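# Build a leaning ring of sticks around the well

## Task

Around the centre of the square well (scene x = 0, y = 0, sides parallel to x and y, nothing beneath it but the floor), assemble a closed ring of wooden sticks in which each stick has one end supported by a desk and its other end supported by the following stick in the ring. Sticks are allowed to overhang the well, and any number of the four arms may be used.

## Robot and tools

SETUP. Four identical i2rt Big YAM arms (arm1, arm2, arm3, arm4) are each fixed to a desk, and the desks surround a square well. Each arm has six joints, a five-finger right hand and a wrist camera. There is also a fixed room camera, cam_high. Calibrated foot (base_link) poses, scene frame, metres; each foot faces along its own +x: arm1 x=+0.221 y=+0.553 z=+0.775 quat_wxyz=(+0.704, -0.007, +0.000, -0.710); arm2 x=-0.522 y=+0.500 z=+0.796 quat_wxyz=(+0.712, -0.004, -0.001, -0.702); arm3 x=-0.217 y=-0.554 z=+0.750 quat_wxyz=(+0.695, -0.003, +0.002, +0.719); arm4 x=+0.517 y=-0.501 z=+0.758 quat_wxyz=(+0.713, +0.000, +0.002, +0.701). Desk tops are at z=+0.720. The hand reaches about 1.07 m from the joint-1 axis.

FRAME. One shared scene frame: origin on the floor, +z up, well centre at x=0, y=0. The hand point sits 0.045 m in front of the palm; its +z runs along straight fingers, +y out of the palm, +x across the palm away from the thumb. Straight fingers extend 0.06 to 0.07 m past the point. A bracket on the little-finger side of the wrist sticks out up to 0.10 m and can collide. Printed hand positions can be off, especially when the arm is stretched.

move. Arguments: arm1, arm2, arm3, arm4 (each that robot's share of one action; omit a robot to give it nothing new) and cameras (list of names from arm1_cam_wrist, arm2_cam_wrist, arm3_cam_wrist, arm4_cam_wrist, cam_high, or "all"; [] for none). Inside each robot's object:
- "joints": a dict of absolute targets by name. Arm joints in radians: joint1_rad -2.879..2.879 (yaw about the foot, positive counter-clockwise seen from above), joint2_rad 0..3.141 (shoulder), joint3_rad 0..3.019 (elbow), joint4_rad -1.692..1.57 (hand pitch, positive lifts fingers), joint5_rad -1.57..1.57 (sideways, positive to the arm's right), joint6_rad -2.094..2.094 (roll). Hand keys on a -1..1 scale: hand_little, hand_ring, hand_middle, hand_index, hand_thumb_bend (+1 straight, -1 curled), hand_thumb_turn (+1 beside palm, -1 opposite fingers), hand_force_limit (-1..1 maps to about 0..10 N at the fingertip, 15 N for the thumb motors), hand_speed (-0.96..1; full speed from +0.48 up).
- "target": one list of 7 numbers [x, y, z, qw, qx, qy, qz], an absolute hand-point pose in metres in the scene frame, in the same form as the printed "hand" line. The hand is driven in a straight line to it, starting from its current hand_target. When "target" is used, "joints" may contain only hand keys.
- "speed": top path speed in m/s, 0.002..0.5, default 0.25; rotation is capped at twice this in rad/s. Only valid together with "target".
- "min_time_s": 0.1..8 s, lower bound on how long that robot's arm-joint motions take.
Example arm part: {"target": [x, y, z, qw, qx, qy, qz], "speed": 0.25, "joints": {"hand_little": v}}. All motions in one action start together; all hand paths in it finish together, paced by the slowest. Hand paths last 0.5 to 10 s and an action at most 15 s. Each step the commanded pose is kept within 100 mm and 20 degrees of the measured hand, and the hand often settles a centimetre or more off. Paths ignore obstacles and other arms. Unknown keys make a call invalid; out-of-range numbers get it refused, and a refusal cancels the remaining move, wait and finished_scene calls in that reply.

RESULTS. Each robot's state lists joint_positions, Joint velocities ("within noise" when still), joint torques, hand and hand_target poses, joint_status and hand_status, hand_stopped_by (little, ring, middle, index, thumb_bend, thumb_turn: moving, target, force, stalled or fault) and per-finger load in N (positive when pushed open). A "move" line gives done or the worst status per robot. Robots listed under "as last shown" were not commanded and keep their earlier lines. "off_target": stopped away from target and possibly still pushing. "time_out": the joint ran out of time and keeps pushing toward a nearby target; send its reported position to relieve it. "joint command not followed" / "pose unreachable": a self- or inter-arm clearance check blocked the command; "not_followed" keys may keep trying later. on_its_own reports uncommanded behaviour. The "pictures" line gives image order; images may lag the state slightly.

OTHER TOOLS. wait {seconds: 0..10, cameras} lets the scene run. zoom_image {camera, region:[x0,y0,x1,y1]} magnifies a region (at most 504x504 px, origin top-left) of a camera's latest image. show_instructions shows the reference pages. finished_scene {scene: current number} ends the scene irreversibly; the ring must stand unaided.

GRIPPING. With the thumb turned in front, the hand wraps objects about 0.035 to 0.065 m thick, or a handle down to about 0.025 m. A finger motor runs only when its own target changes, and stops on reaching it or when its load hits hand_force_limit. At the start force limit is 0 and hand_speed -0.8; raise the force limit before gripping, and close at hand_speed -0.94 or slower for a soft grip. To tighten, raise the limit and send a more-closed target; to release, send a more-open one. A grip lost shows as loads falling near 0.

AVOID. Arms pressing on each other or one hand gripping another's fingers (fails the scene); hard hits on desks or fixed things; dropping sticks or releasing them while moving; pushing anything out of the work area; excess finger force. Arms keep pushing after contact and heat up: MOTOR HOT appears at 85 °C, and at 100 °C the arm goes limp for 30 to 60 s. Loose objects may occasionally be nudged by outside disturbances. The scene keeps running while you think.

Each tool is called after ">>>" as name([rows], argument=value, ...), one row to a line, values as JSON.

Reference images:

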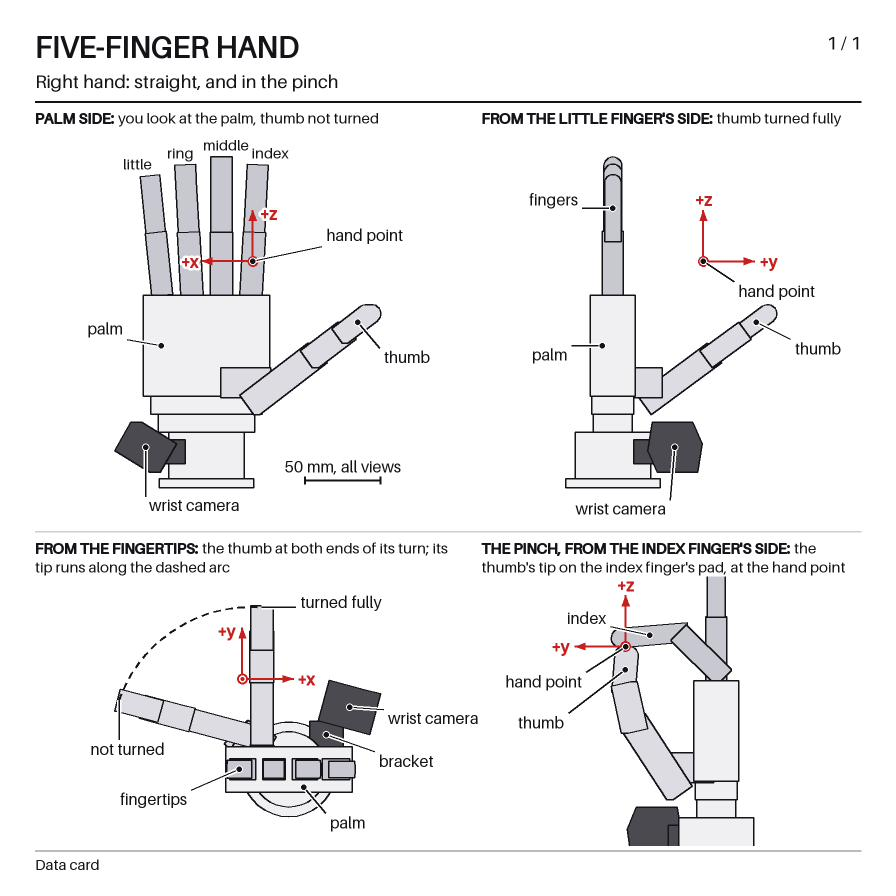

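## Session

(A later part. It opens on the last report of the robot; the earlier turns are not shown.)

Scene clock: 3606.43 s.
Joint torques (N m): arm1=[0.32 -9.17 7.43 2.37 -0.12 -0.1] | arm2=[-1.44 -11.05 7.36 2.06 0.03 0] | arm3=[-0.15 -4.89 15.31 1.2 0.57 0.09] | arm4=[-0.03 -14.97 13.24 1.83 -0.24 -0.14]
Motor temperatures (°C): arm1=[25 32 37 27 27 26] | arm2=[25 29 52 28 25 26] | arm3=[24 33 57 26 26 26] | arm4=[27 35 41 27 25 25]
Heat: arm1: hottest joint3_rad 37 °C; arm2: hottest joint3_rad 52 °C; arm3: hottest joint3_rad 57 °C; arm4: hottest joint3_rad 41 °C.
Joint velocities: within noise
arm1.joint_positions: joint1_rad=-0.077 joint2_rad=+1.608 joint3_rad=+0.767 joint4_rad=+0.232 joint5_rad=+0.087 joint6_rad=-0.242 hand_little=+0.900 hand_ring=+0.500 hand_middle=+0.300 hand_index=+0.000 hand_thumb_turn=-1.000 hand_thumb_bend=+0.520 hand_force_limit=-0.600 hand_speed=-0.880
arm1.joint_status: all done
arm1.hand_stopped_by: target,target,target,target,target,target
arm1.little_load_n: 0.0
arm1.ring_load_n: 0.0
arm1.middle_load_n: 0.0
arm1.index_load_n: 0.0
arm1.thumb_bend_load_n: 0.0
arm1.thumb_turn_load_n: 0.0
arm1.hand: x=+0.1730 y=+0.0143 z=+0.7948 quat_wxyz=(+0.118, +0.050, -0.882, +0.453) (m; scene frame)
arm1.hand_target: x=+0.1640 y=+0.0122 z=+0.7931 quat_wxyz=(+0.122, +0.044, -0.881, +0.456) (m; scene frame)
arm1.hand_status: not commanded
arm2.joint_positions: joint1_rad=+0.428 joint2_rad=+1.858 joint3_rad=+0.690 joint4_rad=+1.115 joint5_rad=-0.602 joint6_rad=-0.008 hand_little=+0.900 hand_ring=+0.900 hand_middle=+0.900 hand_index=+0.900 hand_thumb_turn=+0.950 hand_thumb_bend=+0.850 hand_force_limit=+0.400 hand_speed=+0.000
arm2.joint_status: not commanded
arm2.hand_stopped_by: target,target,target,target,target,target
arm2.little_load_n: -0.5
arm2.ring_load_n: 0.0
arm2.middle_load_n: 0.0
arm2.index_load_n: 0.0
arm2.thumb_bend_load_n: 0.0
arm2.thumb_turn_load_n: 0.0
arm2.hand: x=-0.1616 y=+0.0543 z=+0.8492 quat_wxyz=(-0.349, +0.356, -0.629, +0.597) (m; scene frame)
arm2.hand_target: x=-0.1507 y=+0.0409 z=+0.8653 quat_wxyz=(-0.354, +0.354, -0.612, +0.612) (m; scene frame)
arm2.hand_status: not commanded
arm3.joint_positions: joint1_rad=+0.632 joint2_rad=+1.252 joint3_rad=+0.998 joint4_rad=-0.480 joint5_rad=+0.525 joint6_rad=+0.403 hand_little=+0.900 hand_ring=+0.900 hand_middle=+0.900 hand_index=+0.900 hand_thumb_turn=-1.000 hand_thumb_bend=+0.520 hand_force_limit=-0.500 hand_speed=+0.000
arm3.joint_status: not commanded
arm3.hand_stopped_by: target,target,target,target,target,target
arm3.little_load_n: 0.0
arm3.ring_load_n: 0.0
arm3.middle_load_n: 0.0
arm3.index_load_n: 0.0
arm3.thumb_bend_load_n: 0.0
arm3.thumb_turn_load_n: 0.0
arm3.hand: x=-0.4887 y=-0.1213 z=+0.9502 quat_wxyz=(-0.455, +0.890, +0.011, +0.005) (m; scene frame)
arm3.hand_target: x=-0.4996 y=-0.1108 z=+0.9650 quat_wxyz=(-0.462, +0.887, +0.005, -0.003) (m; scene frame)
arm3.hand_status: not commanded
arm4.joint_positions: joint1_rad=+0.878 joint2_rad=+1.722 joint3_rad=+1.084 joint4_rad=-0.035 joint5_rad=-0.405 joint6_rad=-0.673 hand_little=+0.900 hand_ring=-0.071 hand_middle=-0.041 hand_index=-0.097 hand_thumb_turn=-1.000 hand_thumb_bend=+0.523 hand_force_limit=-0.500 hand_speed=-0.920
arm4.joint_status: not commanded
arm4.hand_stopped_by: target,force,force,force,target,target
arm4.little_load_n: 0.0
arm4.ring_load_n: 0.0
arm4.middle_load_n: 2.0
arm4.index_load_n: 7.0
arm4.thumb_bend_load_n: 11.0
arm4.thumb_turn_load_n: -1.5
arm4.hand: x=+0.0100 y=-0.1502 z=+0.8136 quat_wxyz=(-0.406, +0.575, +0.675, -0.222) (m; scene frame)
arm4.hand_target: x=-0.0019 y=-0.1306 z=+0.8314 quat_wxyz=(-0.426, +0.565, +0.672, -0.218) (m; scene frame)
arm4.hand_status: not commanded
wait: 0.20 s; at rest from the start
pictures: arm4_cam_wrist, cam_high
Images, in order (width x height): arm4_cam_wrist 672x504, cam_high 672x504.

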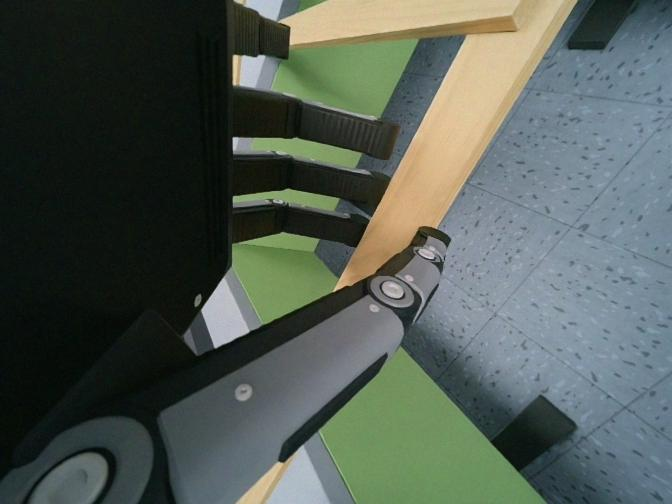

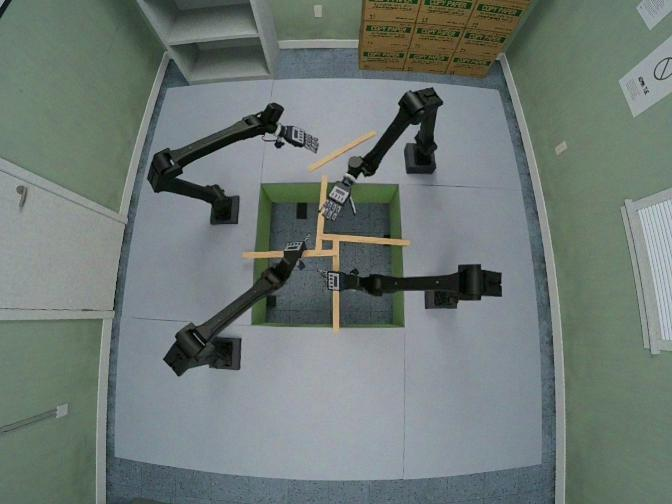

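>>> move(arm1={"joints":{"hand_ring":0.9,"hand_middle":0.9,"hand_index":0.9,"hand_thumb_bend":0.85,"hand_speed":-0.6}}, cameras=["arm2_cam_wrist","arm1_cam_wrist"])

>>> zoom_image(camera="arm2_cam_wrist", region=[290, 150, 390, 280])

Scene clock: 3631.70 s.
Joint torques (N m): arm1=[0.62 -9.35 7.62 2.35 -0.14 -0.11] | arm2=[-1.44 -11.05 7.36 2.06 0.04 0] | arm3=[-0.15 -4.84 15.32 1.21 0.57 0.09] | arm4=[-0.09 -14.97 13.24 1.81 -0.23 -0.13]
Motor temperatures (°C): arm1=[25 32 37 27 27 26] | arm2=[25 29 52 28 25 26] | arm3=[24 33 57 26 26 26] | arm4=[27 36 41 27 25 25]
Heat: arm1: hottest joint3_rad 37 °C; arm2: hottest joint3_rad 52 °C; arm3: hottest joint3_rad 57 °C; arm4: hottest joint3_rad 41 °C.
move: arm1 done
Joint velocities: within noise
arm1.joint_positions: joint1_rad=-0.077 joint2_rad=+1.608 joint3_rad=+0.767 joint4_rad=+0.232 joint5_rad=+0.087 joint6_rad=-0.242 hand_little=+0.900 hand_ring=+0.900 hand_middle=+0.900 hand_index=+0.900 hand_thumb_turn=-1.000 hand_thumb_bend=+0.850 hand_force_limit=-0.600 hand_speed=-0.600
arm1.joint_status: all done
arm1.hand_stopped_by: target,target,target,target,target,target
arm1.little_load_n: 0.0
arm1.ring_load_n: 0.0
arm1.middle_load_n: 0.0
arm1.index_load_n: 0.0
arm1.thumb_bend_load_n: 0.0
arm1.thumb_turn_load_n: 0.0
arm1.hand: x=+0.1730 y=+0.0143 z=+0.7948 quat_wxyz=(+0.118, +0.050, -0.882, +0.453) (m; scene frame)
arm1.hand_target: x=+0.1640 y=+0.0122 z=+0.7931 quat_wxyz=(+0.122, +0.044, -0.881, +0.456) (m; scene frame)
arm1.hand_status: not commanded
arm2, arm3, arm4: as last shown
arm2.little_load_n: 0.0
arm2.ring_load_n: -0.5
arm4.thumb_bend_load_n: 10.5
arm4.thumb_turn_load_n: -2.0
pictures: arm1_cam_wrist, arm2_cam_wrist
Images, in order (width x height): arm1_cam_wrist 672x504, arm2_cam_wrist 672x504.

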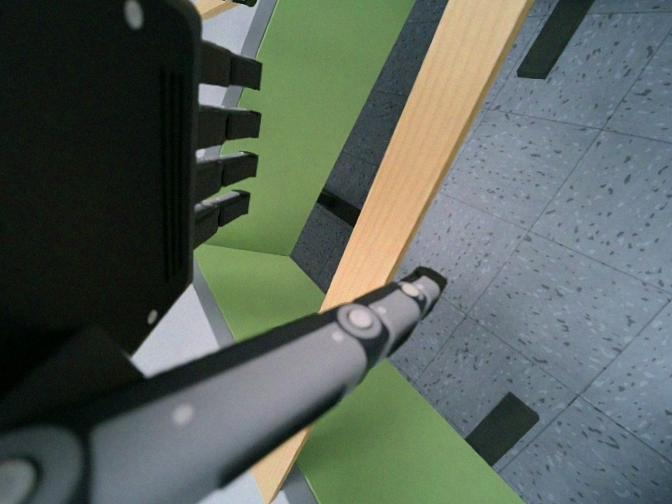

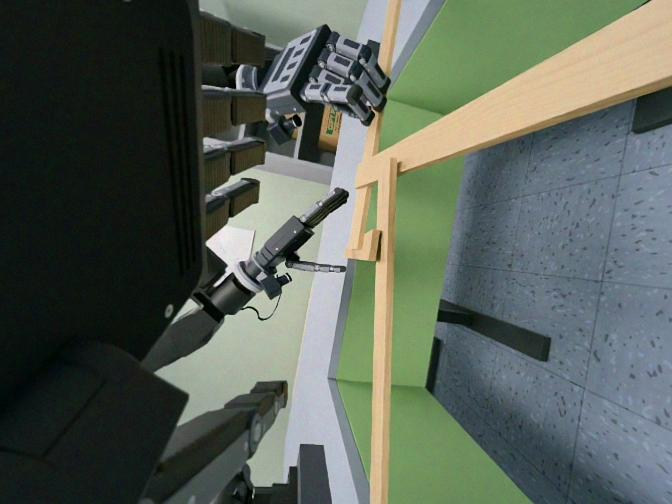

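Scaled by 3.877 from the camera's 672x504 image, which has a finer 960x720 frame.

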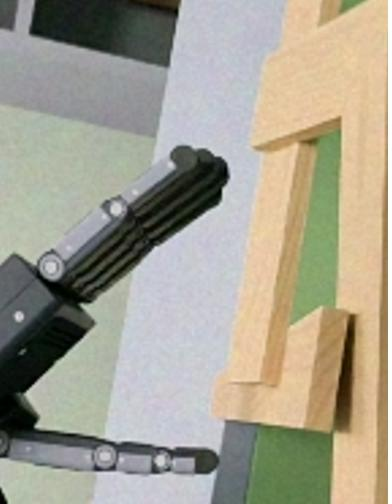

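>>> move(arm1={"target":[0.168,0.014,0.90,-0.1222,-0.0441,0.8805,-0.4558],"speed":0.06}, cameras=["arm1_cam_wrist","arm2_cam_wrist"])

Scene clock: 3641.83 s.
Joint torques (N m): arm1=[1.08 -9.93 12.33 1.28 0.07 -0.07] | arm2=[-1.44 -11.05 7.36 2.06 0.04 0] | arm3=[-0.15 -4.89 15.31 1.21 0.57 0.09] | arm4=[-0.15 -14.97 13.26 1.83 -0.23 -0.13]
Motor temperatures (°C): arm1=[25 32 37 27 27 26] | arm2=[25 29 52 28 25 26] | arm3=[24 33 57 26 26 26] | arm4=[27 36 41 27 25 25]
Heat: arm1: hottest joint3_rad 37 °C; arm2: hottest joint3_rad 52 °C; arm3: hottest joint3_rad 57 °C; arm4: hottest joint3_rad 41 °C.
move: arm1 off_target
Joint velocities: within noise
arm1.joint_positions: joint1_rad=-0.077 joint2_rad=+1.411 joint3_rad=+0.843 joint4_rad=-0.074 joint5_rad=+0.089 joint6_rad=-0.242 hand_little=+0.900 hand_ring=+0.900 hand_middle=+0.900 hand_index=+0.900 hand_thumb_turn=-1.000 hand_thumb_bend=+0.850 hand_force_limit=-0.600 hand_speed=-0.600
arm1.joint_status: not commanded
arm1.hand_stopped_by: target,target,target,target,target,target
arm1.little_load_n: 0.0
arm1.ring_load_n: 0.0
arm1.middle_load_n: 0.0
arm1.index_load_n: 0.0
arm1.thumb_bend_load_n: 0.0
arm1.thumb_turn_load_n: 0.0
arm1.hand: x=+0.1748 y=+0.0297 z=+0.8769 quat_wxyz=(+0.117, +0.051, -0.889, +0.439) (m; scene frame)
arm1.hand_target: x=+0.1681 y=+0.0149 z=+0.9003 quat_wxyz=(+0.122, +0.044, -0.880, +0.456) (m; scene frame)
arm1.hand_status: off_target (0.029 m and 2.4 deg from the pose sent, 0.105 m and 0.9 deg at the start)
arm2, arm3, arm4: as last shown
arm2.ring_load_n: 0.0
arm2.middle_load_n: -0.5
arm2.thumb_turn_load_n: -0.5
arm3.little_load_n: 0.5
arm4.thumb_bend_load_n: 11.0
pictures: arm1_cam_wrist, arm2_cam_wrist
Images, in order (width x height): arm1_cam_wrist 672x504, arm2_cam_wrist 672x504.

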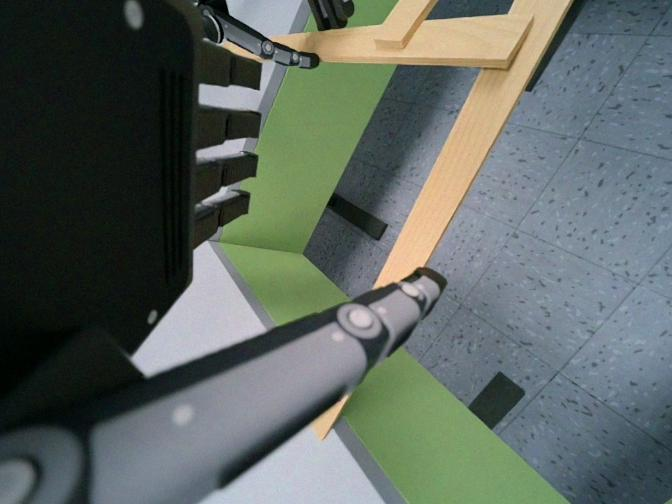

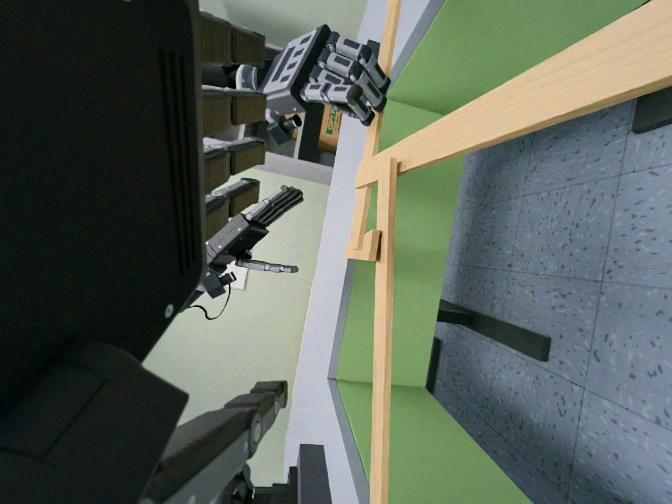

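>>> move(arm1={"target":[0.40,0.13,0.98,0.0603,-0.1158,0.8794,-0.4578],"speed":0.2}, cameras=["cam_high","arm1_cam_wrist"])

>>> zoom_image(camera="cam_high", region=[235, 220, 355, 350])

Scene clock: 3648.93 s.
Joint torques (N m): arm1=[3.37 -5.6 11.28 1.33 0.02 0.03] | arm2=[-1.44 -11.05 7.36 2.06 0.04 -0.01] | arm3=[-0.15 -4.84 15.31 1.21 0.57 0.09] | arm4=[-0.03 -15.03 13.24 1.81 -0.23 -0.13]
Motor temperatures (°C): arm1=[25 32 37 27 27 26] | arm2=[25 29 52 28 25 26] | arm3=[24 33 57 26 26 26] | arm4=[27 36 41 27 25 25]
Heat: arm1: hottest joint3_rad 37 °C; arm2: hottest joint3_rad 52 °C; arm3: hottest joint3_rad 57 °C; arm4: hottest joint3_rad 41 °C.
move: arm1 off_target
Joint velocities: within noise
arm1.joint_positions: joint1_rad=+0.339 joint2_rad=+1.083 joint3_rad=+0.825 joint4_rad=-0.373 joint5_rad=+0.059 joint6_rad=+0.050 hand_little=+0.900 hand_ring=+0.900 hand_middle=+0.900 hand_index=+0.900 hand_thumb_turn=-1.000 hand_thumb_bend=+0.850 hand_force_limit=-0.600 hand_speed=-0.600
arm1.joint_status: not commanded
arm1.hand_stopped_by: target,target,target,target,target,target
arm1.little_load_n: 0.0
arm1.ring_load_n: -0.5
arm1.middle_load_n: 0.0
arm1.index_load_n: 0.0
arm1.thumb_bend_load_n: 0.0
arm1.thumb_turn_load_n: 0.0
arm1.hand: x=+0.3923 y=+0.1297 z=+0.9706 quat_wxyz=(-0.055, +0.114, -0.882, +0.453) (m; scene frame)
arm1.hand_target: x=+0.3998 y=+0.1301 z=+0.9799 quat_wxyz=(-0.060, +0.116, -0.879, +0.458) (m; scene frame)
arm1.hand_status: off_target (0.012 m and 0.9 deg from the pose sent, 0.267 m and 21.8 deg at the start)
arm2, arm3, arm4: as last shown
arm2.middle_load_n: 0.0
arm2.thumb_turn_load_n: 0.0
arm3.little_load_n: 0.0
pictures: arm1_cam_wrist, cam_high
Images, in order (width x height): arm1_cam_wrist 672x504, cam_high 672x504.

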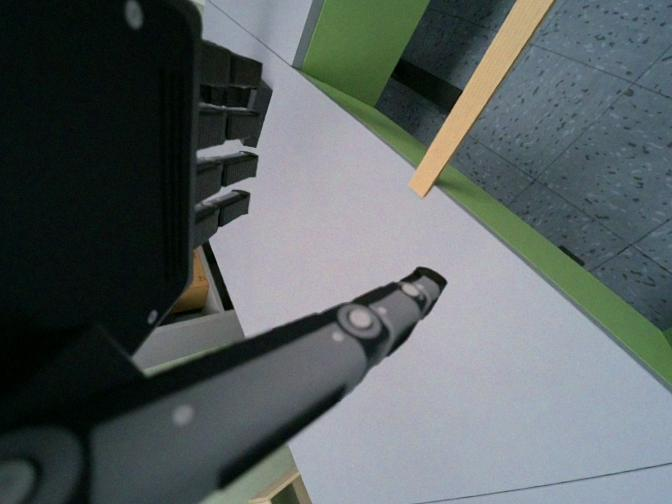

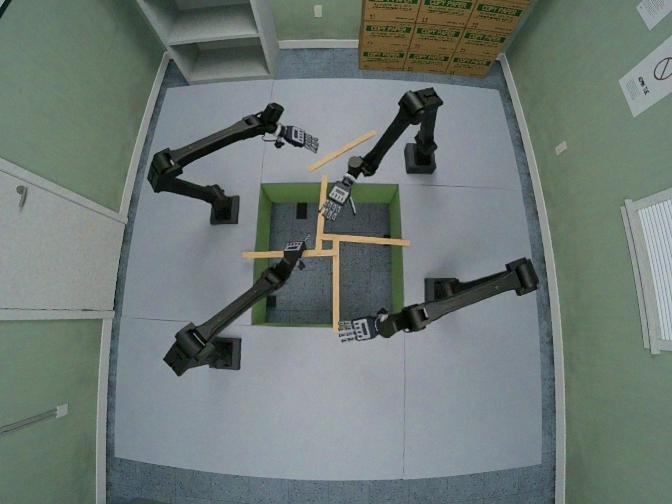

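Scaled by 3.877 from the camera's 672x504 image, which has a finer 960x720 frame.

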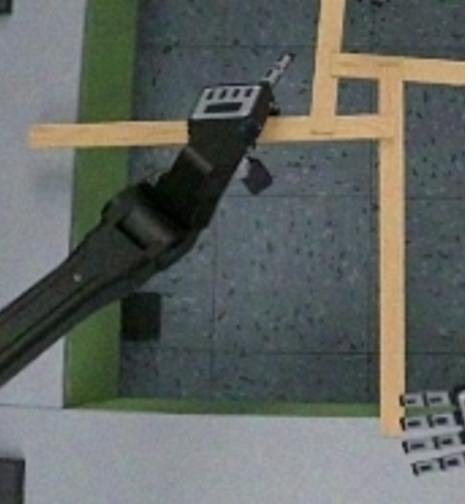

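>>> move(arm4={"target":[-0.0019,-0.1306,0.8175,0.44018,-0.5534,-0.678,0.20082],"speed":0.03}, cameras=["arm2_cam_wrist","arm4_cam_wrist","cam_high"])

>>> zoom_image(camera="arm2_cam_wrist", region=[290, 150, 430, 290])

>>> zoom_image(camera="cam_high", region=[235, 170, 415, 350])

Scene clock: 3673.87 s.
Joint torques (N m): arm1=[2.55 -5.89 11.17 1.2 0.04 0.06] | arm2=[-1.44 -11.05 7.35 2.07 0.04 0] | arm3=[-0.09 -4.84 15.3 1.21 0.57 0.09] | arm4=[0.73 -15.03 9.81 3.07 -0.05 -0.16]
Motor temperatures (°C): arm1=[25 32 38 27 27 26] | arm2=[25 29 52 28 25 26] | arm3=[24 33 57 26 26 26] | arm4=[27 36 41 27 25 25]
Heat: arm1: hottest joint3_rad 38 °C; arm2: hottest joint3_rad 52 °C; arm3: hottest joint3_rad 57 °C; arm4: hottest joint3_rad 41 °C.
move: arm4 off_target
Joint velocities: within noise
arm1, arm2, arm3: as last shown
arm1.ring_load_n: 0.0
arm1.hand: x=+0.3924 y=+0.1297 z=+0.9706 quat_wxyz=(-0.055, +0.114, -0.882, +0.453) (m; scene frame)
arm1.hand_target: x=+0.3999 y=+0.1301 z=+0.9799 quat_wxyz=(-0.060, +0.116, -0.879, +0.458) (m; scene frame)
arm3.middle_load_n: -0.5
arm4.joint_positions: joint1_rad=+0.878 joint2_rad=+1.732 joint3_rad=+1.084 joint4_rad=+0.011 joint5_rad=-0.377 joint6_rad=-0.697 hand_little=+0.900 hand_ring=-0.071 hand_middle=-0.042 hand_index=-0.097 hand_thumb_turn=-1.000 hand_thumb_bend=+0.523 hand_force_limit=-0.500 hand_speed=-0.920
arm4.joint_status: not commanded
arm4.hand_stopped_by: target,force,force,force,target,target
arm4.little_load_n: 0.0
arm4.ring_load_n: 0.0
arm4.middle_load_n: 0.0
arm4.index_load_n: 7.0
arm4.thumb_bend_load_n: 10.0
arm4.thumb_turn_load_n: -1.5
arm4.hand: x=+0.0061 y=-0.1379 z=+0.8138 quat_wxyz=(-0.427, +0.565, +0.676, -0.205) (m; scene frame)
arm4.hand_target: x=-0.0016 y=-0.1308 z=+0.8177 quat_wxyz=(-0.440, +0.554, +0.678, -0.201) (m; scene frame)
arm4.hand_status: off_target (0.011 m and 2.1 deg from the pose sent, 0.023 m and 5.2 deg at the start)
pictures: arm2_cam_wrist, arm4_cam_wrist, cam_high
Images, in order (width x height): arm2_cam_wrist 672x504, arm4_cam_wrist 672x504, cam_high 672x504.

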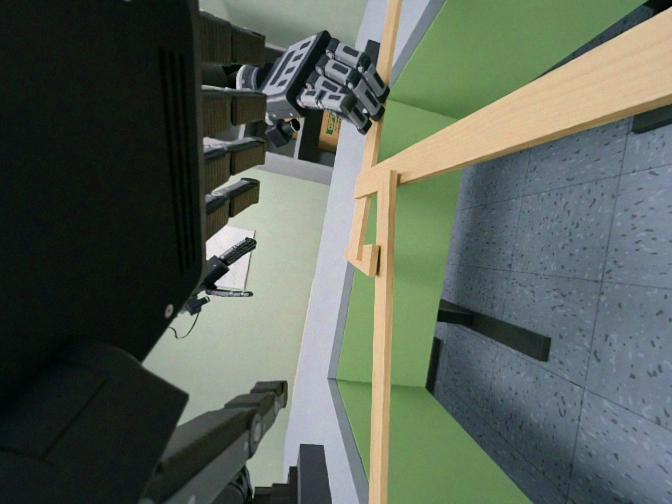

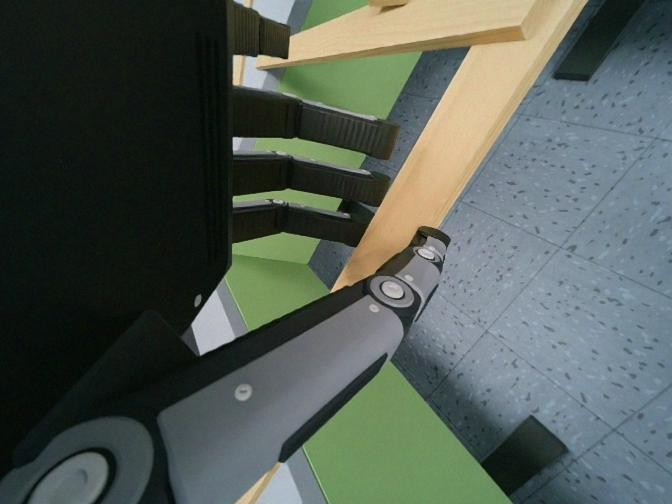

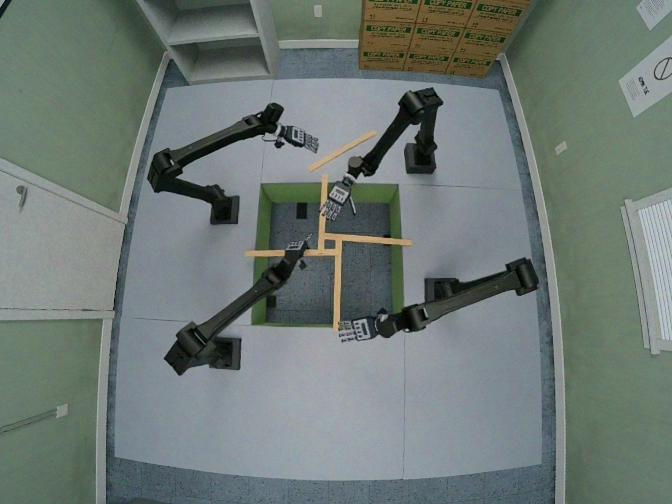

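Scaled by 3.600 from the camera's 672x504 image, which has a finer 960x720 frame.

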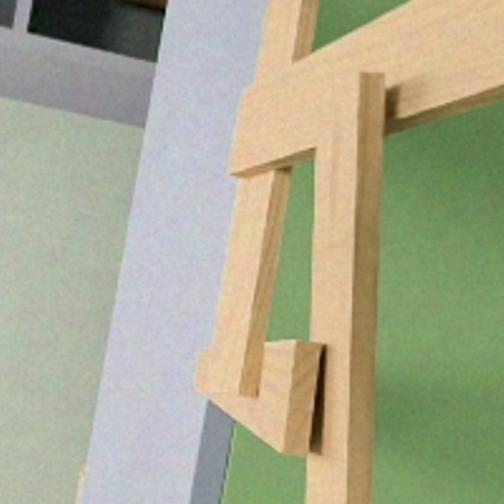

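Scaled by 2.800 from the camera's 672x504 image, which has a finer 960x720 frame.

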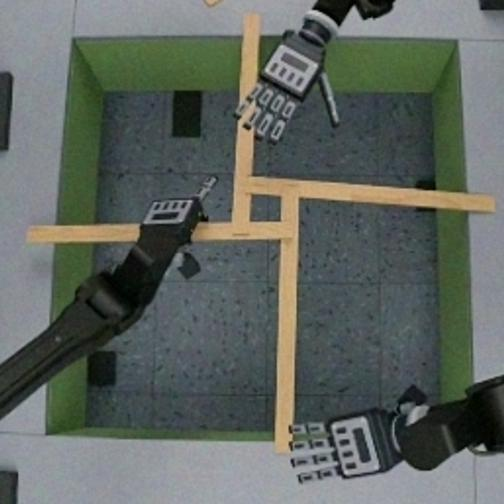

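>>> move(arm4={"target":[0.002,-0.1425,0.808,0.44739,-0.54759,-0.68057,0.19193],"speed":0.03}, cameras=["arm2_cam_wrist","arm4_cam_wrist","cam_high"])

>>> zoom_image(camera="arm2_cam_wrist", region=[290, 150, 430, 290])

>>> zoom_image(camera="cam_high", region=[235, 170, 415, 350])

Scene clock: 3693.20 s.
Joint torques (N m): arm1=[3.31 -5.77 11.1 1.29 -0.02 0.04] | arm2=[-1.44 -11.05 7.36 2.06 0.04 0] | arm3=[-0.09 -4.84 15.31 1.2 0.57 0.09] | arm4=[1.85 -15.62 7.5 2.73 0.06 -0.15]
Motor temperatures (°C): arm1=[25 31 39 27 27 26] | arm2=[25 29 52 28 25 26] | arm3=[24 33 57 26 26 26] | arm4=[27 35 40 27 25 25]
Heat: arm1: hottest joint3_rad 39 °C; arm2: hottest joint3_rad 52 °C; arm3: hottest joint3_rad 57 °C; arm4: hottest joint3_rad 40 °C.
move: arm4 done
Joint velocities: within noise
arm1, arm2, arm3: as last shown
arm3.middle_load_n: 0.0
arm4.joint_positions: joint1_rad=+0.883 joint2_rad=+1.732 joint3_rad=+1.056 joint4_rad=+0.075 joint5_rad=-0.352 joint6_rad=-0.706 hand_little=+0.900 hand_ring=-0.071 hand_middle=-0.042 hand_index=-0.098 hand_thumb_turn=-1.000 hand_thumb_bend=+0.520 hand_force_limit=-0.500 hand_speed=-0.920
arm4.joint_status: not commanded
arm4.hand_stopped_by: target,force,force,force,target,target
arm4.little_load_n: 0.0
arm4.ring_load_n: 0.0
arm4.middle_load_n: 0.5
arm4.index_load_n: 0.0
arm4.thumb_bend_load_n: 0.0
arm4.thumb_turn_load_n: 0.0
arm4.hand: x=+0.0064 y=-0.1352 z=+0.8105 quat_wxyz=(-0.445, +0.558, +0.673, -0.193) (m; scene frame)
arm4.hand_target: x=+0.0021 y=-0.1425 z=+0.8080 quat_wxyz=(-0.447, +0.548, +0.681, -0.192) (m; scene frame)
arm4.hand_status: done (0.009 m and 1.5 deg from the pose sent, 0.008 m and 3.5 deg at the start)
pictures: arm2_cam_wrist, arm4_cam_wrist, cam_high
Images, in order (width x height): arm2_cam_wrist 672x504, arm4_cam_wrist 672x504, cam_high 672x504.

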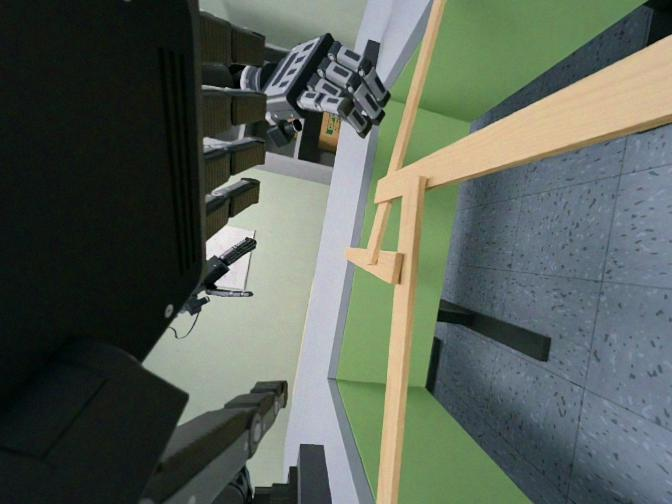

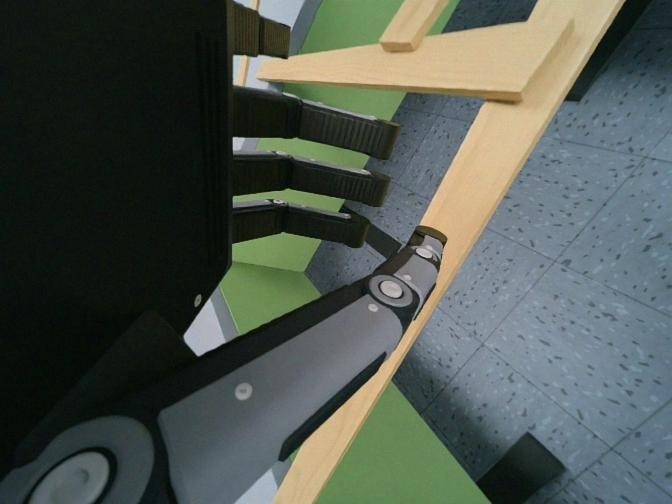

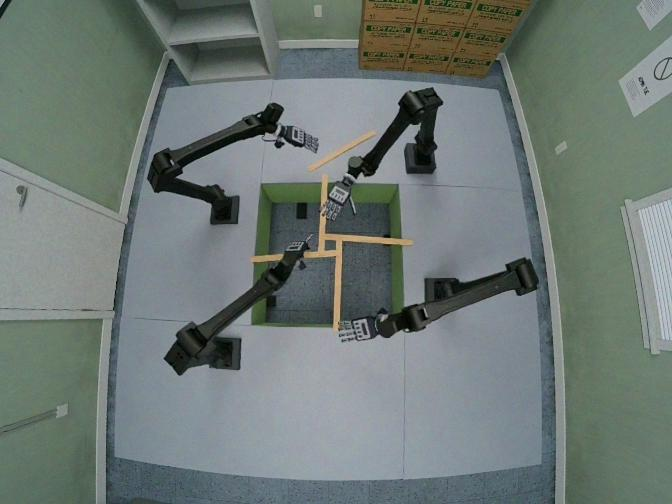

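Scaled by 3.600 from the camera's 672x504 image, which has a finer 960x720 frame.

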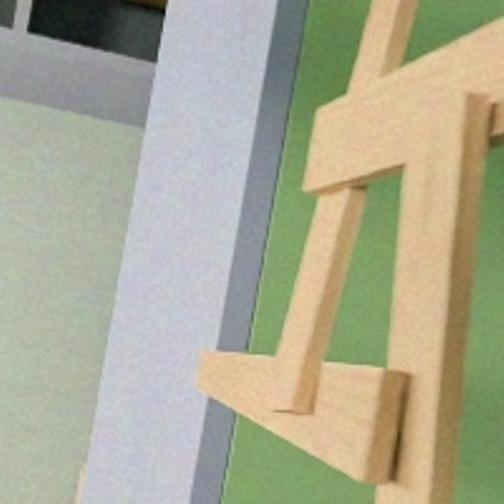

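Scaled by 2.800 from the camera's 672x504 image, which has a finer 960x720 frame.

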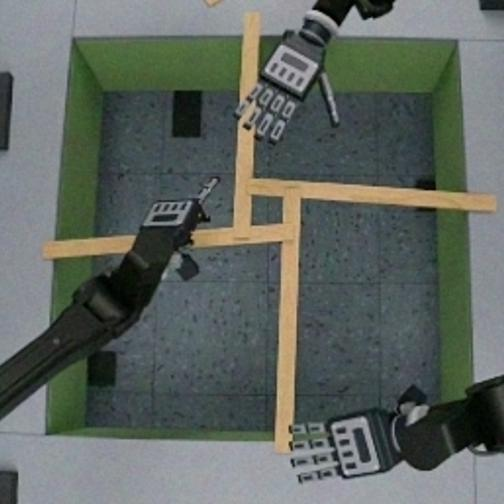

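>>> zoom_image(camera="cam_high", region=[300, 220, 360, 280])

>>> move(arm4={"joints":{"hand_ring":0.5,"hand_middle":0.4,"hand_index":0.2,"hand_speed":-0.85}}, cameras=["arm2_cam_wrist","arm4_cam_wrist"])

Scaled by 8.400 from the camera's 672x504 image, which has a finer 960x720 frame.

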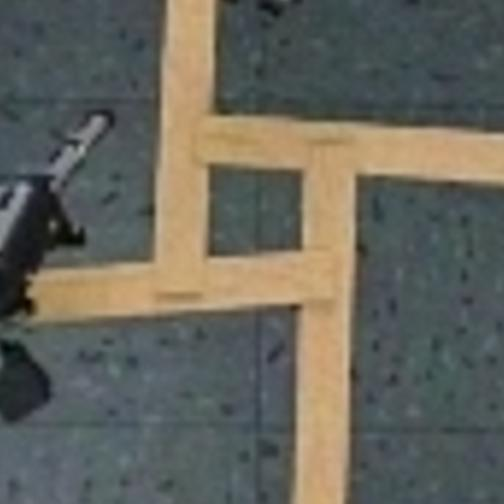

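Scene clock: 3714.27 s.
Joint torques (N m): arm1=[2.84 -5.77 11.1 1.62 0.03 0.04] | arm2=[-1.44 -11.05 7.35 2.07 0.04 0] | arm3=[-0.09 -4.84 15.31 1.2 0.57 0.09] | arm4=[1.79 -15.68 7.53 2.77 0.03 -0.15]
Motor temperatures (°C): arm1=[25 31 39 27 27 26] | arm2=[25 29 52 28 25 26] | arm3=[24 33 58 26 26 26] | arm4=[27 35 39 27 25 25]
Heat: arm1: hottest joint3_rad 39 °C; arm2: hottest joint3_rad 52 °C; arm3: hottest joint3_rad 58 °C; arm4: hottest joint3_rad 39 °C.
move: arm4 done
Joint velocities: within noise
arm1, arm2, arm3: as last shown
arm2.middle_load_n: -0.5
arm4.joint_positions: joint1_rad=+0.883 joint2_rad=+1.732 joint3_rad=+1.056 joint4_rad=+0.075 joint5_rad=-0.351 joint6_rad=-0.706 hand_little=+0.900 hand_ring=+0.500 hand_middle=+0.400 hand_index=+0.200 hand_thumb_turn=-1.000 hand_thumb_bend=+0.520 hand_force_limit=-0.500 hand_speed=-0.850
arm4.joint_status: all done
arm4.hand_stopped_by: target,target,target,target,target,target
arm4.little_load_n: 0.0
arm4.ring_load_n: 0.0
arm4.middle_load_n: 0.0
arm4.index_load_n: 0.0
arm4.thumb_bend_load_n: 0.0
arm4.thumb_turn_load_n: 0.0
arm4.hand: x=+0.0065 y=-0.1350 z=+0.8105 quat_wxyz=(-0.445, +0.558, +0.673, -0.193) (m; scene frame)
arm4.hand_target: x=+0.0021 y=-0.1425 z=+0.8080 quat_wxyz=(-0.447, +0.548, +0.681, -0.192) (m; scene frame)
arm4.hand_status: not commanded
pictures: arm2_cam_wrist, arm4_cam_wrist
Images, in order (width x height): arm2_cam_wrist 672x504, arm4_cam_wrist 672x504.

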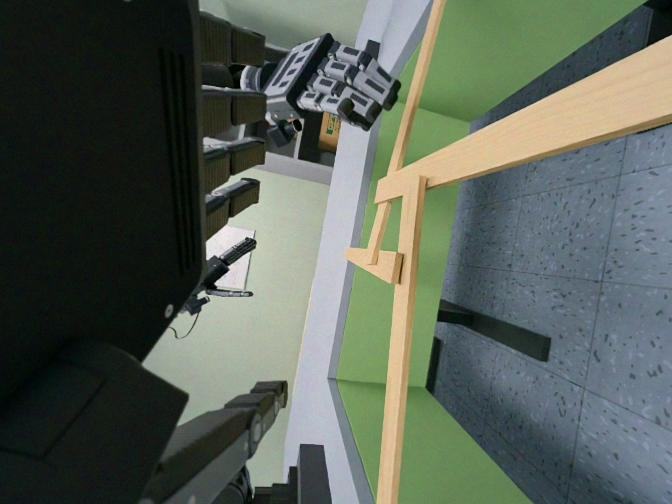

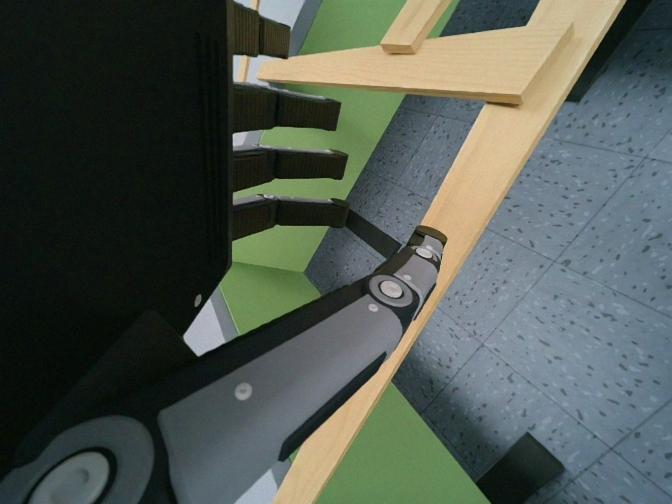

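>>> move(arm4={"target":[0.002,-0.1425,0.84,0.44739,-0.54759,-0.68057,0.19193],"speed":0.05,"joints":{"hand_ring":0.9,"hand_middle":0.9,"hand_index":0.9,"hand_speed":-0.6}}, cameras=["arm2_cam_wrist","arm4_cam_wrist"])

Scene clock: 3733.77 s.
Joint torques (N m): arm1=[2.55 -5.83 11.21 1.39 -0.02 0.08] | arm2=[-1.44 -11.05 7.35 2.07 0.03 0] | arm3=[-0.09 -4.84 15.32 1.21 0.57 0.09] | arm4=[1.79 -16.79 10.4 1.68 0.03 -0.13]
Motor temperatures (°C): arm1=[25 31 40 27 27 26] | arm2=[25 29 52 28 25 26] | arm3=[24 33 58 26 26 26] | arm4=[27 35 38 27 25 25]
Heat: arm1: hottest joint3_rad 40 °C; arm2: hottest joint3_rad 52 °C; arm3: hottest joint3_rad 58 °C; arm4: hottest joint3_rad 38 °C.
move: arm4 off_target
Joint velocities: within noise
arm1, arm2, arm3: as last shown
arm1.thumb_turn_load_n: 0.5
arm2.middle_load_n: 0.0
arm3.middle_load_n: -0.5
arm4.joint_positions: joint1_rad=+0.883 joint2_rad=+1.700 joint3_rad=+1.056 joint4_rad=+0.016 joint5_rad=-0.351 joint6_rad=-0.706 hand_little=+0.900 hand_ring=+0.900 hand_middle=+0.900 hand_index=+0.900 hand_thumb_turn=-1.000 hand_thumb_bend=+0.520 hand_force_limit=-0.500 hand_speed=-0.600
arm4.joint_status: all done
arm4.hand_stopped_by: target,target,target,target,target,target
arm4.little_load_n: 0.0
arm4.ring_load_n: -0.5
arm4.middle_load_n: 0.0
arm4.index_load_n: 0.0
arm4.thumb_bend_load_n: 0.0
arm4.thumb_turn_load_n: 0.0
arm4.hand: x=+0.0137 y=-0.1412 z=+0.8199 quat_wxyz=(-0.434, +0.564, +0.676, -0.193) (m; scene frame)
arm4.hand_target: x=+0.0023 y=-0.1428 z=+0.8399 quat_wxyz=(-0.447, +0.548, +0.680, -0.192) (m; scene frame)
arm4.hand_status: off_target (0.023 m and 2.5 deg from the pose sent, 0.031 m and 1.5 deg at the start)
pictures: arm2_cam_wrist, arm4_cam_wrist
Images, in order (width x height): arm2_cam_wrist 672x504, arm4_cam_wrist 672x504.

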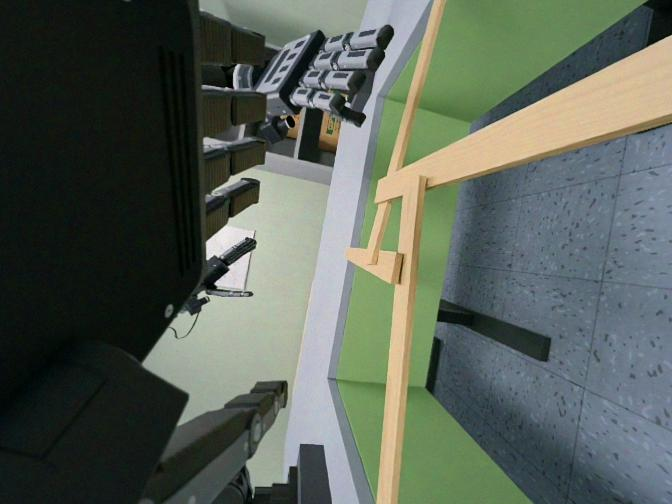

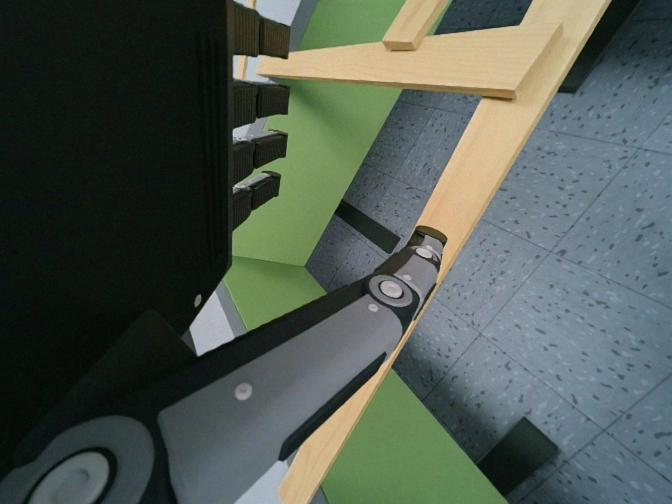

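Ring unchanged. Raise and withdraw.

>>> move(arm4={"target":[0.002,-0.1425,0.93,0.44739,-0.54759,-0.68057,0.19193],"speed":0.08})

>>> move(arm4={"target":[0.12,-0.32,1.0,0.42554,-0.56473,-0.67251,0.2185],"speed":0.15}, cameras=["arm2_cam_wrist","cam_high"])

>>> zoom_image(camera="cam_high", region=[300, 220, 360, 280])

>>> zoom_image(camera="cam_high", region=[240, 170, 420, 340])

>>> zoom_image(camera="arm2_cam_wrist", region=[320, 130, 460, 300])

Scene clock: 3741.27 s.
Joint torques (N m): arm1=[2.37 -5.83 11.33 1.29 0.04 -0.01] | arm2=[-1.44 -11.05 7.36 2.06 0.03 0] | arm3=[-0.03 -4.78 15.31 1.21 0.57 0.09] | arm4=[1.85 -15.91 14.46 1.61 0.04 -0.13]
Motor temperatures (°C): arm1=[25 31 40 27 27 26] | arm2=[25 29 52 28 25 26] | arm3=[24 33 58 26 26 26] | arm4=[27 35 38 27 25 25]
Heat: arm1: hottest joint3_rad 40 °C; arm2: hottest joint3_rad 52 °C; arm3: hottest joint3_rad 58 °C; arm4: hottest joint3_rad 38 °C.
move: arm4 off_target
Joint velocities: within noise
arm1: as last shown
arm1.index_load_n: -0.5
arm1.thumb_turn_load_n: 0.0
arm2.joint_positions: joint1_rad=+0.428 joint2_rad=+1.858 joint3_rad=+0.690 joint4_rad=+1.115 joint5_rad=-0.602 joint6_rad=-0.008 hand_little=+0.900 hand_ring=+0.900 hand_middle=+0.900 hand_index=+0.900 hand_thumb_turn=+0.950 hand_thumb_bend=+0.850 hand_force_limit=+0.400 hand_speed=+0.000
arm2.joint_status: not commanded
arm2.hand_stopped_by: target,target,target,target,target,target
arm2.little_load_n: 0.0
arm2.ring_load_n: 0.0
arm2.middle_load_n: 0.0
arm2.index_load_n: 0.0
arm2.thumb_bend_load_n: 0.0
arm2.thumb_turn_load_n: 0.0
arm2.hand: x=-0.1616 y=+0.0543 z=+0.8492 quat_wxyz=(-0.349, +0.356, -0.629, +0.597) (m; scene frame)
arm2.hand_target: x=-0.1507 y=+0.0409 z=+0.8653 quat_wxyz=(-0.354, +0.354, -0.612, +0.612) (m; scene frame)
arm2.hand_status: not commanded
arm3.joint_positions: joint1_rad=+0.632 joint2_rad=+1.252 joint3_rad=+0.998 joint4_rad=-0.480 joint5_rad=+0.525 joint6_rad=+0.403 hand_little=+0.900 hand_ring=+0.900 hand_middle=+0.900 hand_index=+0.900 hand_thumb_turn=-1.000 hand_thumb_bend=+0.520 hand_force_limit=-0.500 hand_speed=+0.000
arm3.joint_status: not commanded
arm3.hand_stopped_by: target,target,target,target,target,target
arm3.little_load_n: 0.0
arm3.ring_load_n: 0.0
arm3.middle_load_n: -0.5
arm3.index_load_n: 0.0
arm3.thumb_bend_load_n: 0.0
arm3.thumb_turn_load_n: 0.0
arm3.hand: x=-0.4887 y=-0.1213 z=+0.9502 quat_wxyz=(-0.455, +0.890, +0.011, +0.005) (m; scene frame)
arm3.hand_target: x=-0.4996 y=-0.1108 z=+0.9650 quat_wxyz=(-0.462, +0.887, +0.005, -0.003) (m; scene frame)
arm3.hand_status: not commanded
arm4.joint_positions: joint1_rad=+0.883 joint2_rad=+1.580 joint3_rad=+1.141 joint4_rad=-0.221 joint5_rad=-0.351 joint6_rad=-0.706 hand_little=+0.900 hand_ring=+0.900 hand_middle=+0.900 hand_index=+0.900 hand_thumb_turn=-1.000 hand_thumb_bend=+0.520 hand_force_limit=-0.500 hand_speed=-0.600
arm4.joint_status: not commanded
arm4.hand_stopped_by: target,target,target,target,target,target
arm4.little_load_n: 0.0
arm4.ring_load_n: 0.0
arm4.middle_load_n: 0.0
arm4.index_load_n: 0.0
arm4.thumb_bend_load_n: 0.0
arm4.thumb_turn_load_n: 0.0
arm4.hand: x=+0.0221 y=-0.1481 z=+0.8930 quat_wxyz=(-0.420, +0.570, +0.679, -0.193) (m; scene frame)
arm4.hand_target: x=+0.0035 y=-0.1438 z=+0.9305 quat_wxyz=(-0.448, +0.548, +0.680, -0.192) (m; scene frame)
arm4.hand_status: off_target (0.042 m and 4.1 deg from the pose sent, 0.111 m and 2.5 deg at the start)
pictures: none

Scene clock: 3743.53 s.
Joint torques (N m): arm1=[3.02 -6.24 11.14 1.33 0.01 -0.01] | arm2=[-1.44 -11.05 7.35 2.06 0.03 0] | arm3=[-0.09 -4.84 15.32 1.2 0.57 0.09] | arm4=[1.79 -8.06 9.24 1.74 0.11 0.12]
Motor temperatures (°C): arm1=[25 31 40 27 27 26] | arm2=[25 29 52 28 25 26] | arm3=[24 33 58 26 26 26] | arm4=[27 35 38 27 25 25]
Heat: arm1: hottest joint3_rad 40 °C; arm2: hottest joint3_rad 52 °C; arm3: hottest joint3_rad 58 °C; arm4: hottest joint3_rad 38 °C.
move: arm4 off_target
Joint velocities: within noise
arm1, arm2, arm3: as last shown
arm1.index_load_n: 0.0
arm3.middle_load_n: 0.0
arm4.joint_positions: joint1_rad=+1.052 joint2_rad=+1.010 joint3_rad=+0.904 joint4_rad=-0.480 joint5_rad=-0.248 joint6_rad=-0.580 hand_little=+0.900 hand_ring=+0.900 hand_middle=+0.900 hand_index=+0.900 hand_thumb_turn=-1.000 hand_thumb_bend=+0.520 hand_force_limit=-0.500 hand_speed=-0.600
arm4.joint_status: not commanded
arm4.hand_stopped_by: target,target,target,target,target,target
arm4.little_load_n: 0.0
arm4.ring_load_n: 0.0
arm4.middle_load_n: 0.0
arm4.index_load_n: 0.0
arm4.thumb_bend_load_n: 0.0
arm4.thumb_turn_load_n: 0.0
arm4.hand: x=+0.1181 y=-0.3101 z=+1.0043 quat_wxyz=(-0.433, +0.563, +0.671, -0.214) (m; scene frame)
arm4.hand_target: x=+0.1199 y=-0.3198 z=+1.0000 quat_wxyz=(-0.425, +0.565, +0.673, -0.218) (m; scene frame)
arm4.hand_status: off_target (0.011 m and 1.0 deg from the pose sent, 0.225 m and 3.2 deg at the start)
pictures: arm2_cam_wrist, cam_high
Images, in order (width x height): arm2_cam_wrist 672x504, cam_high 672x504.

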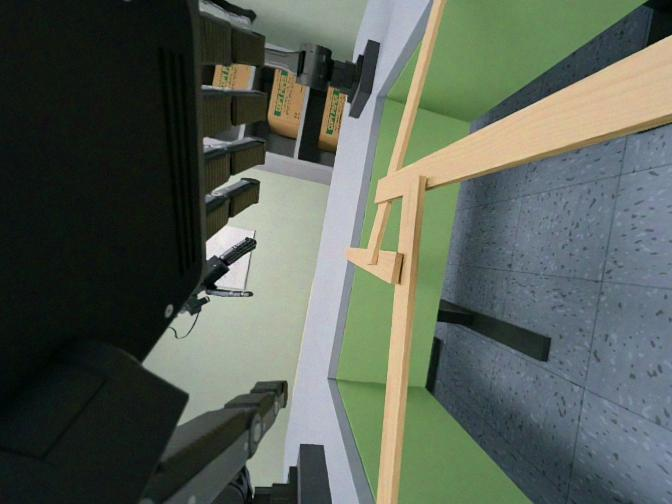

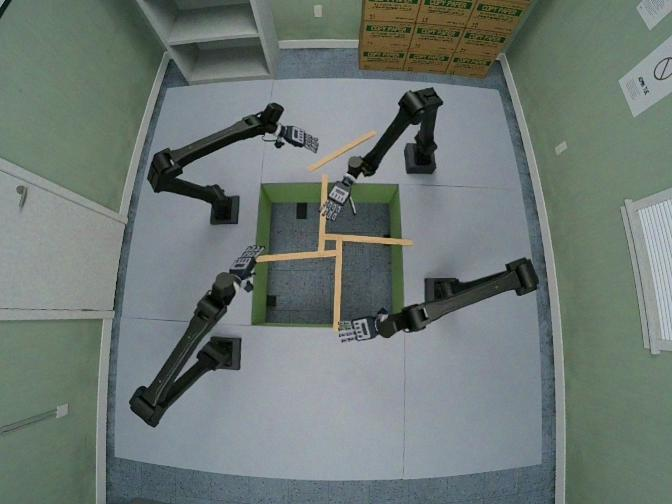

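Scaled by 8.400 from the camera's 672x504 image, which has a finer 960x720 frame.

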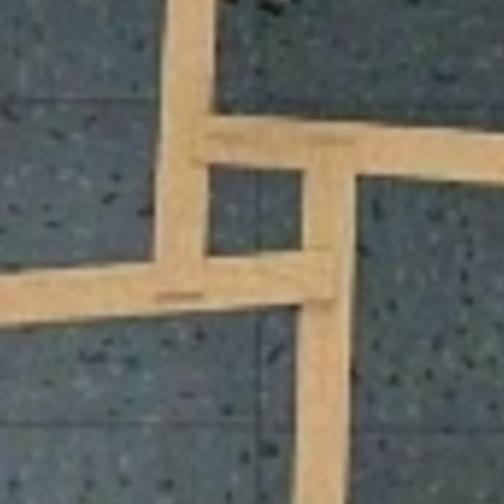

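Scaled by 2.800 from the camera's 672x504 image, which has a finer 960x720 frame.

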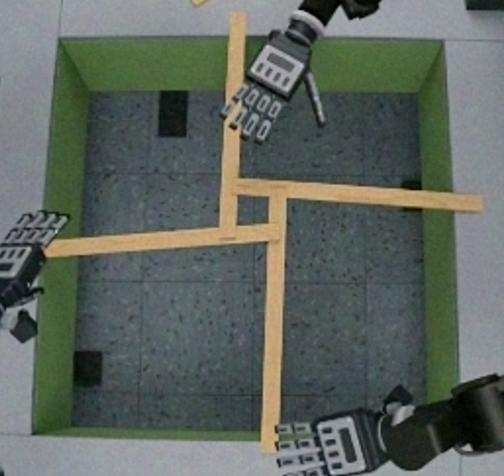

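Scaled by 2.965 from the camera's 672x504 image, which has a finer 960x720 frame.

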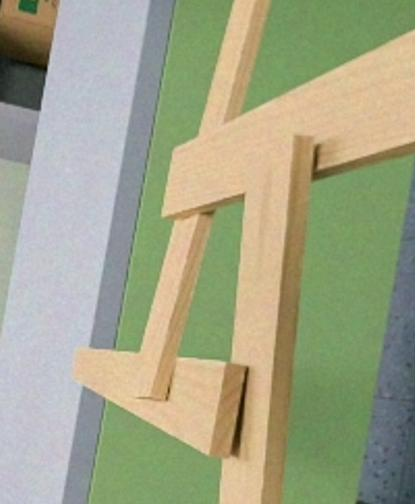

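>>> finished_scene(scene=2)

The scene is finished: the task was done.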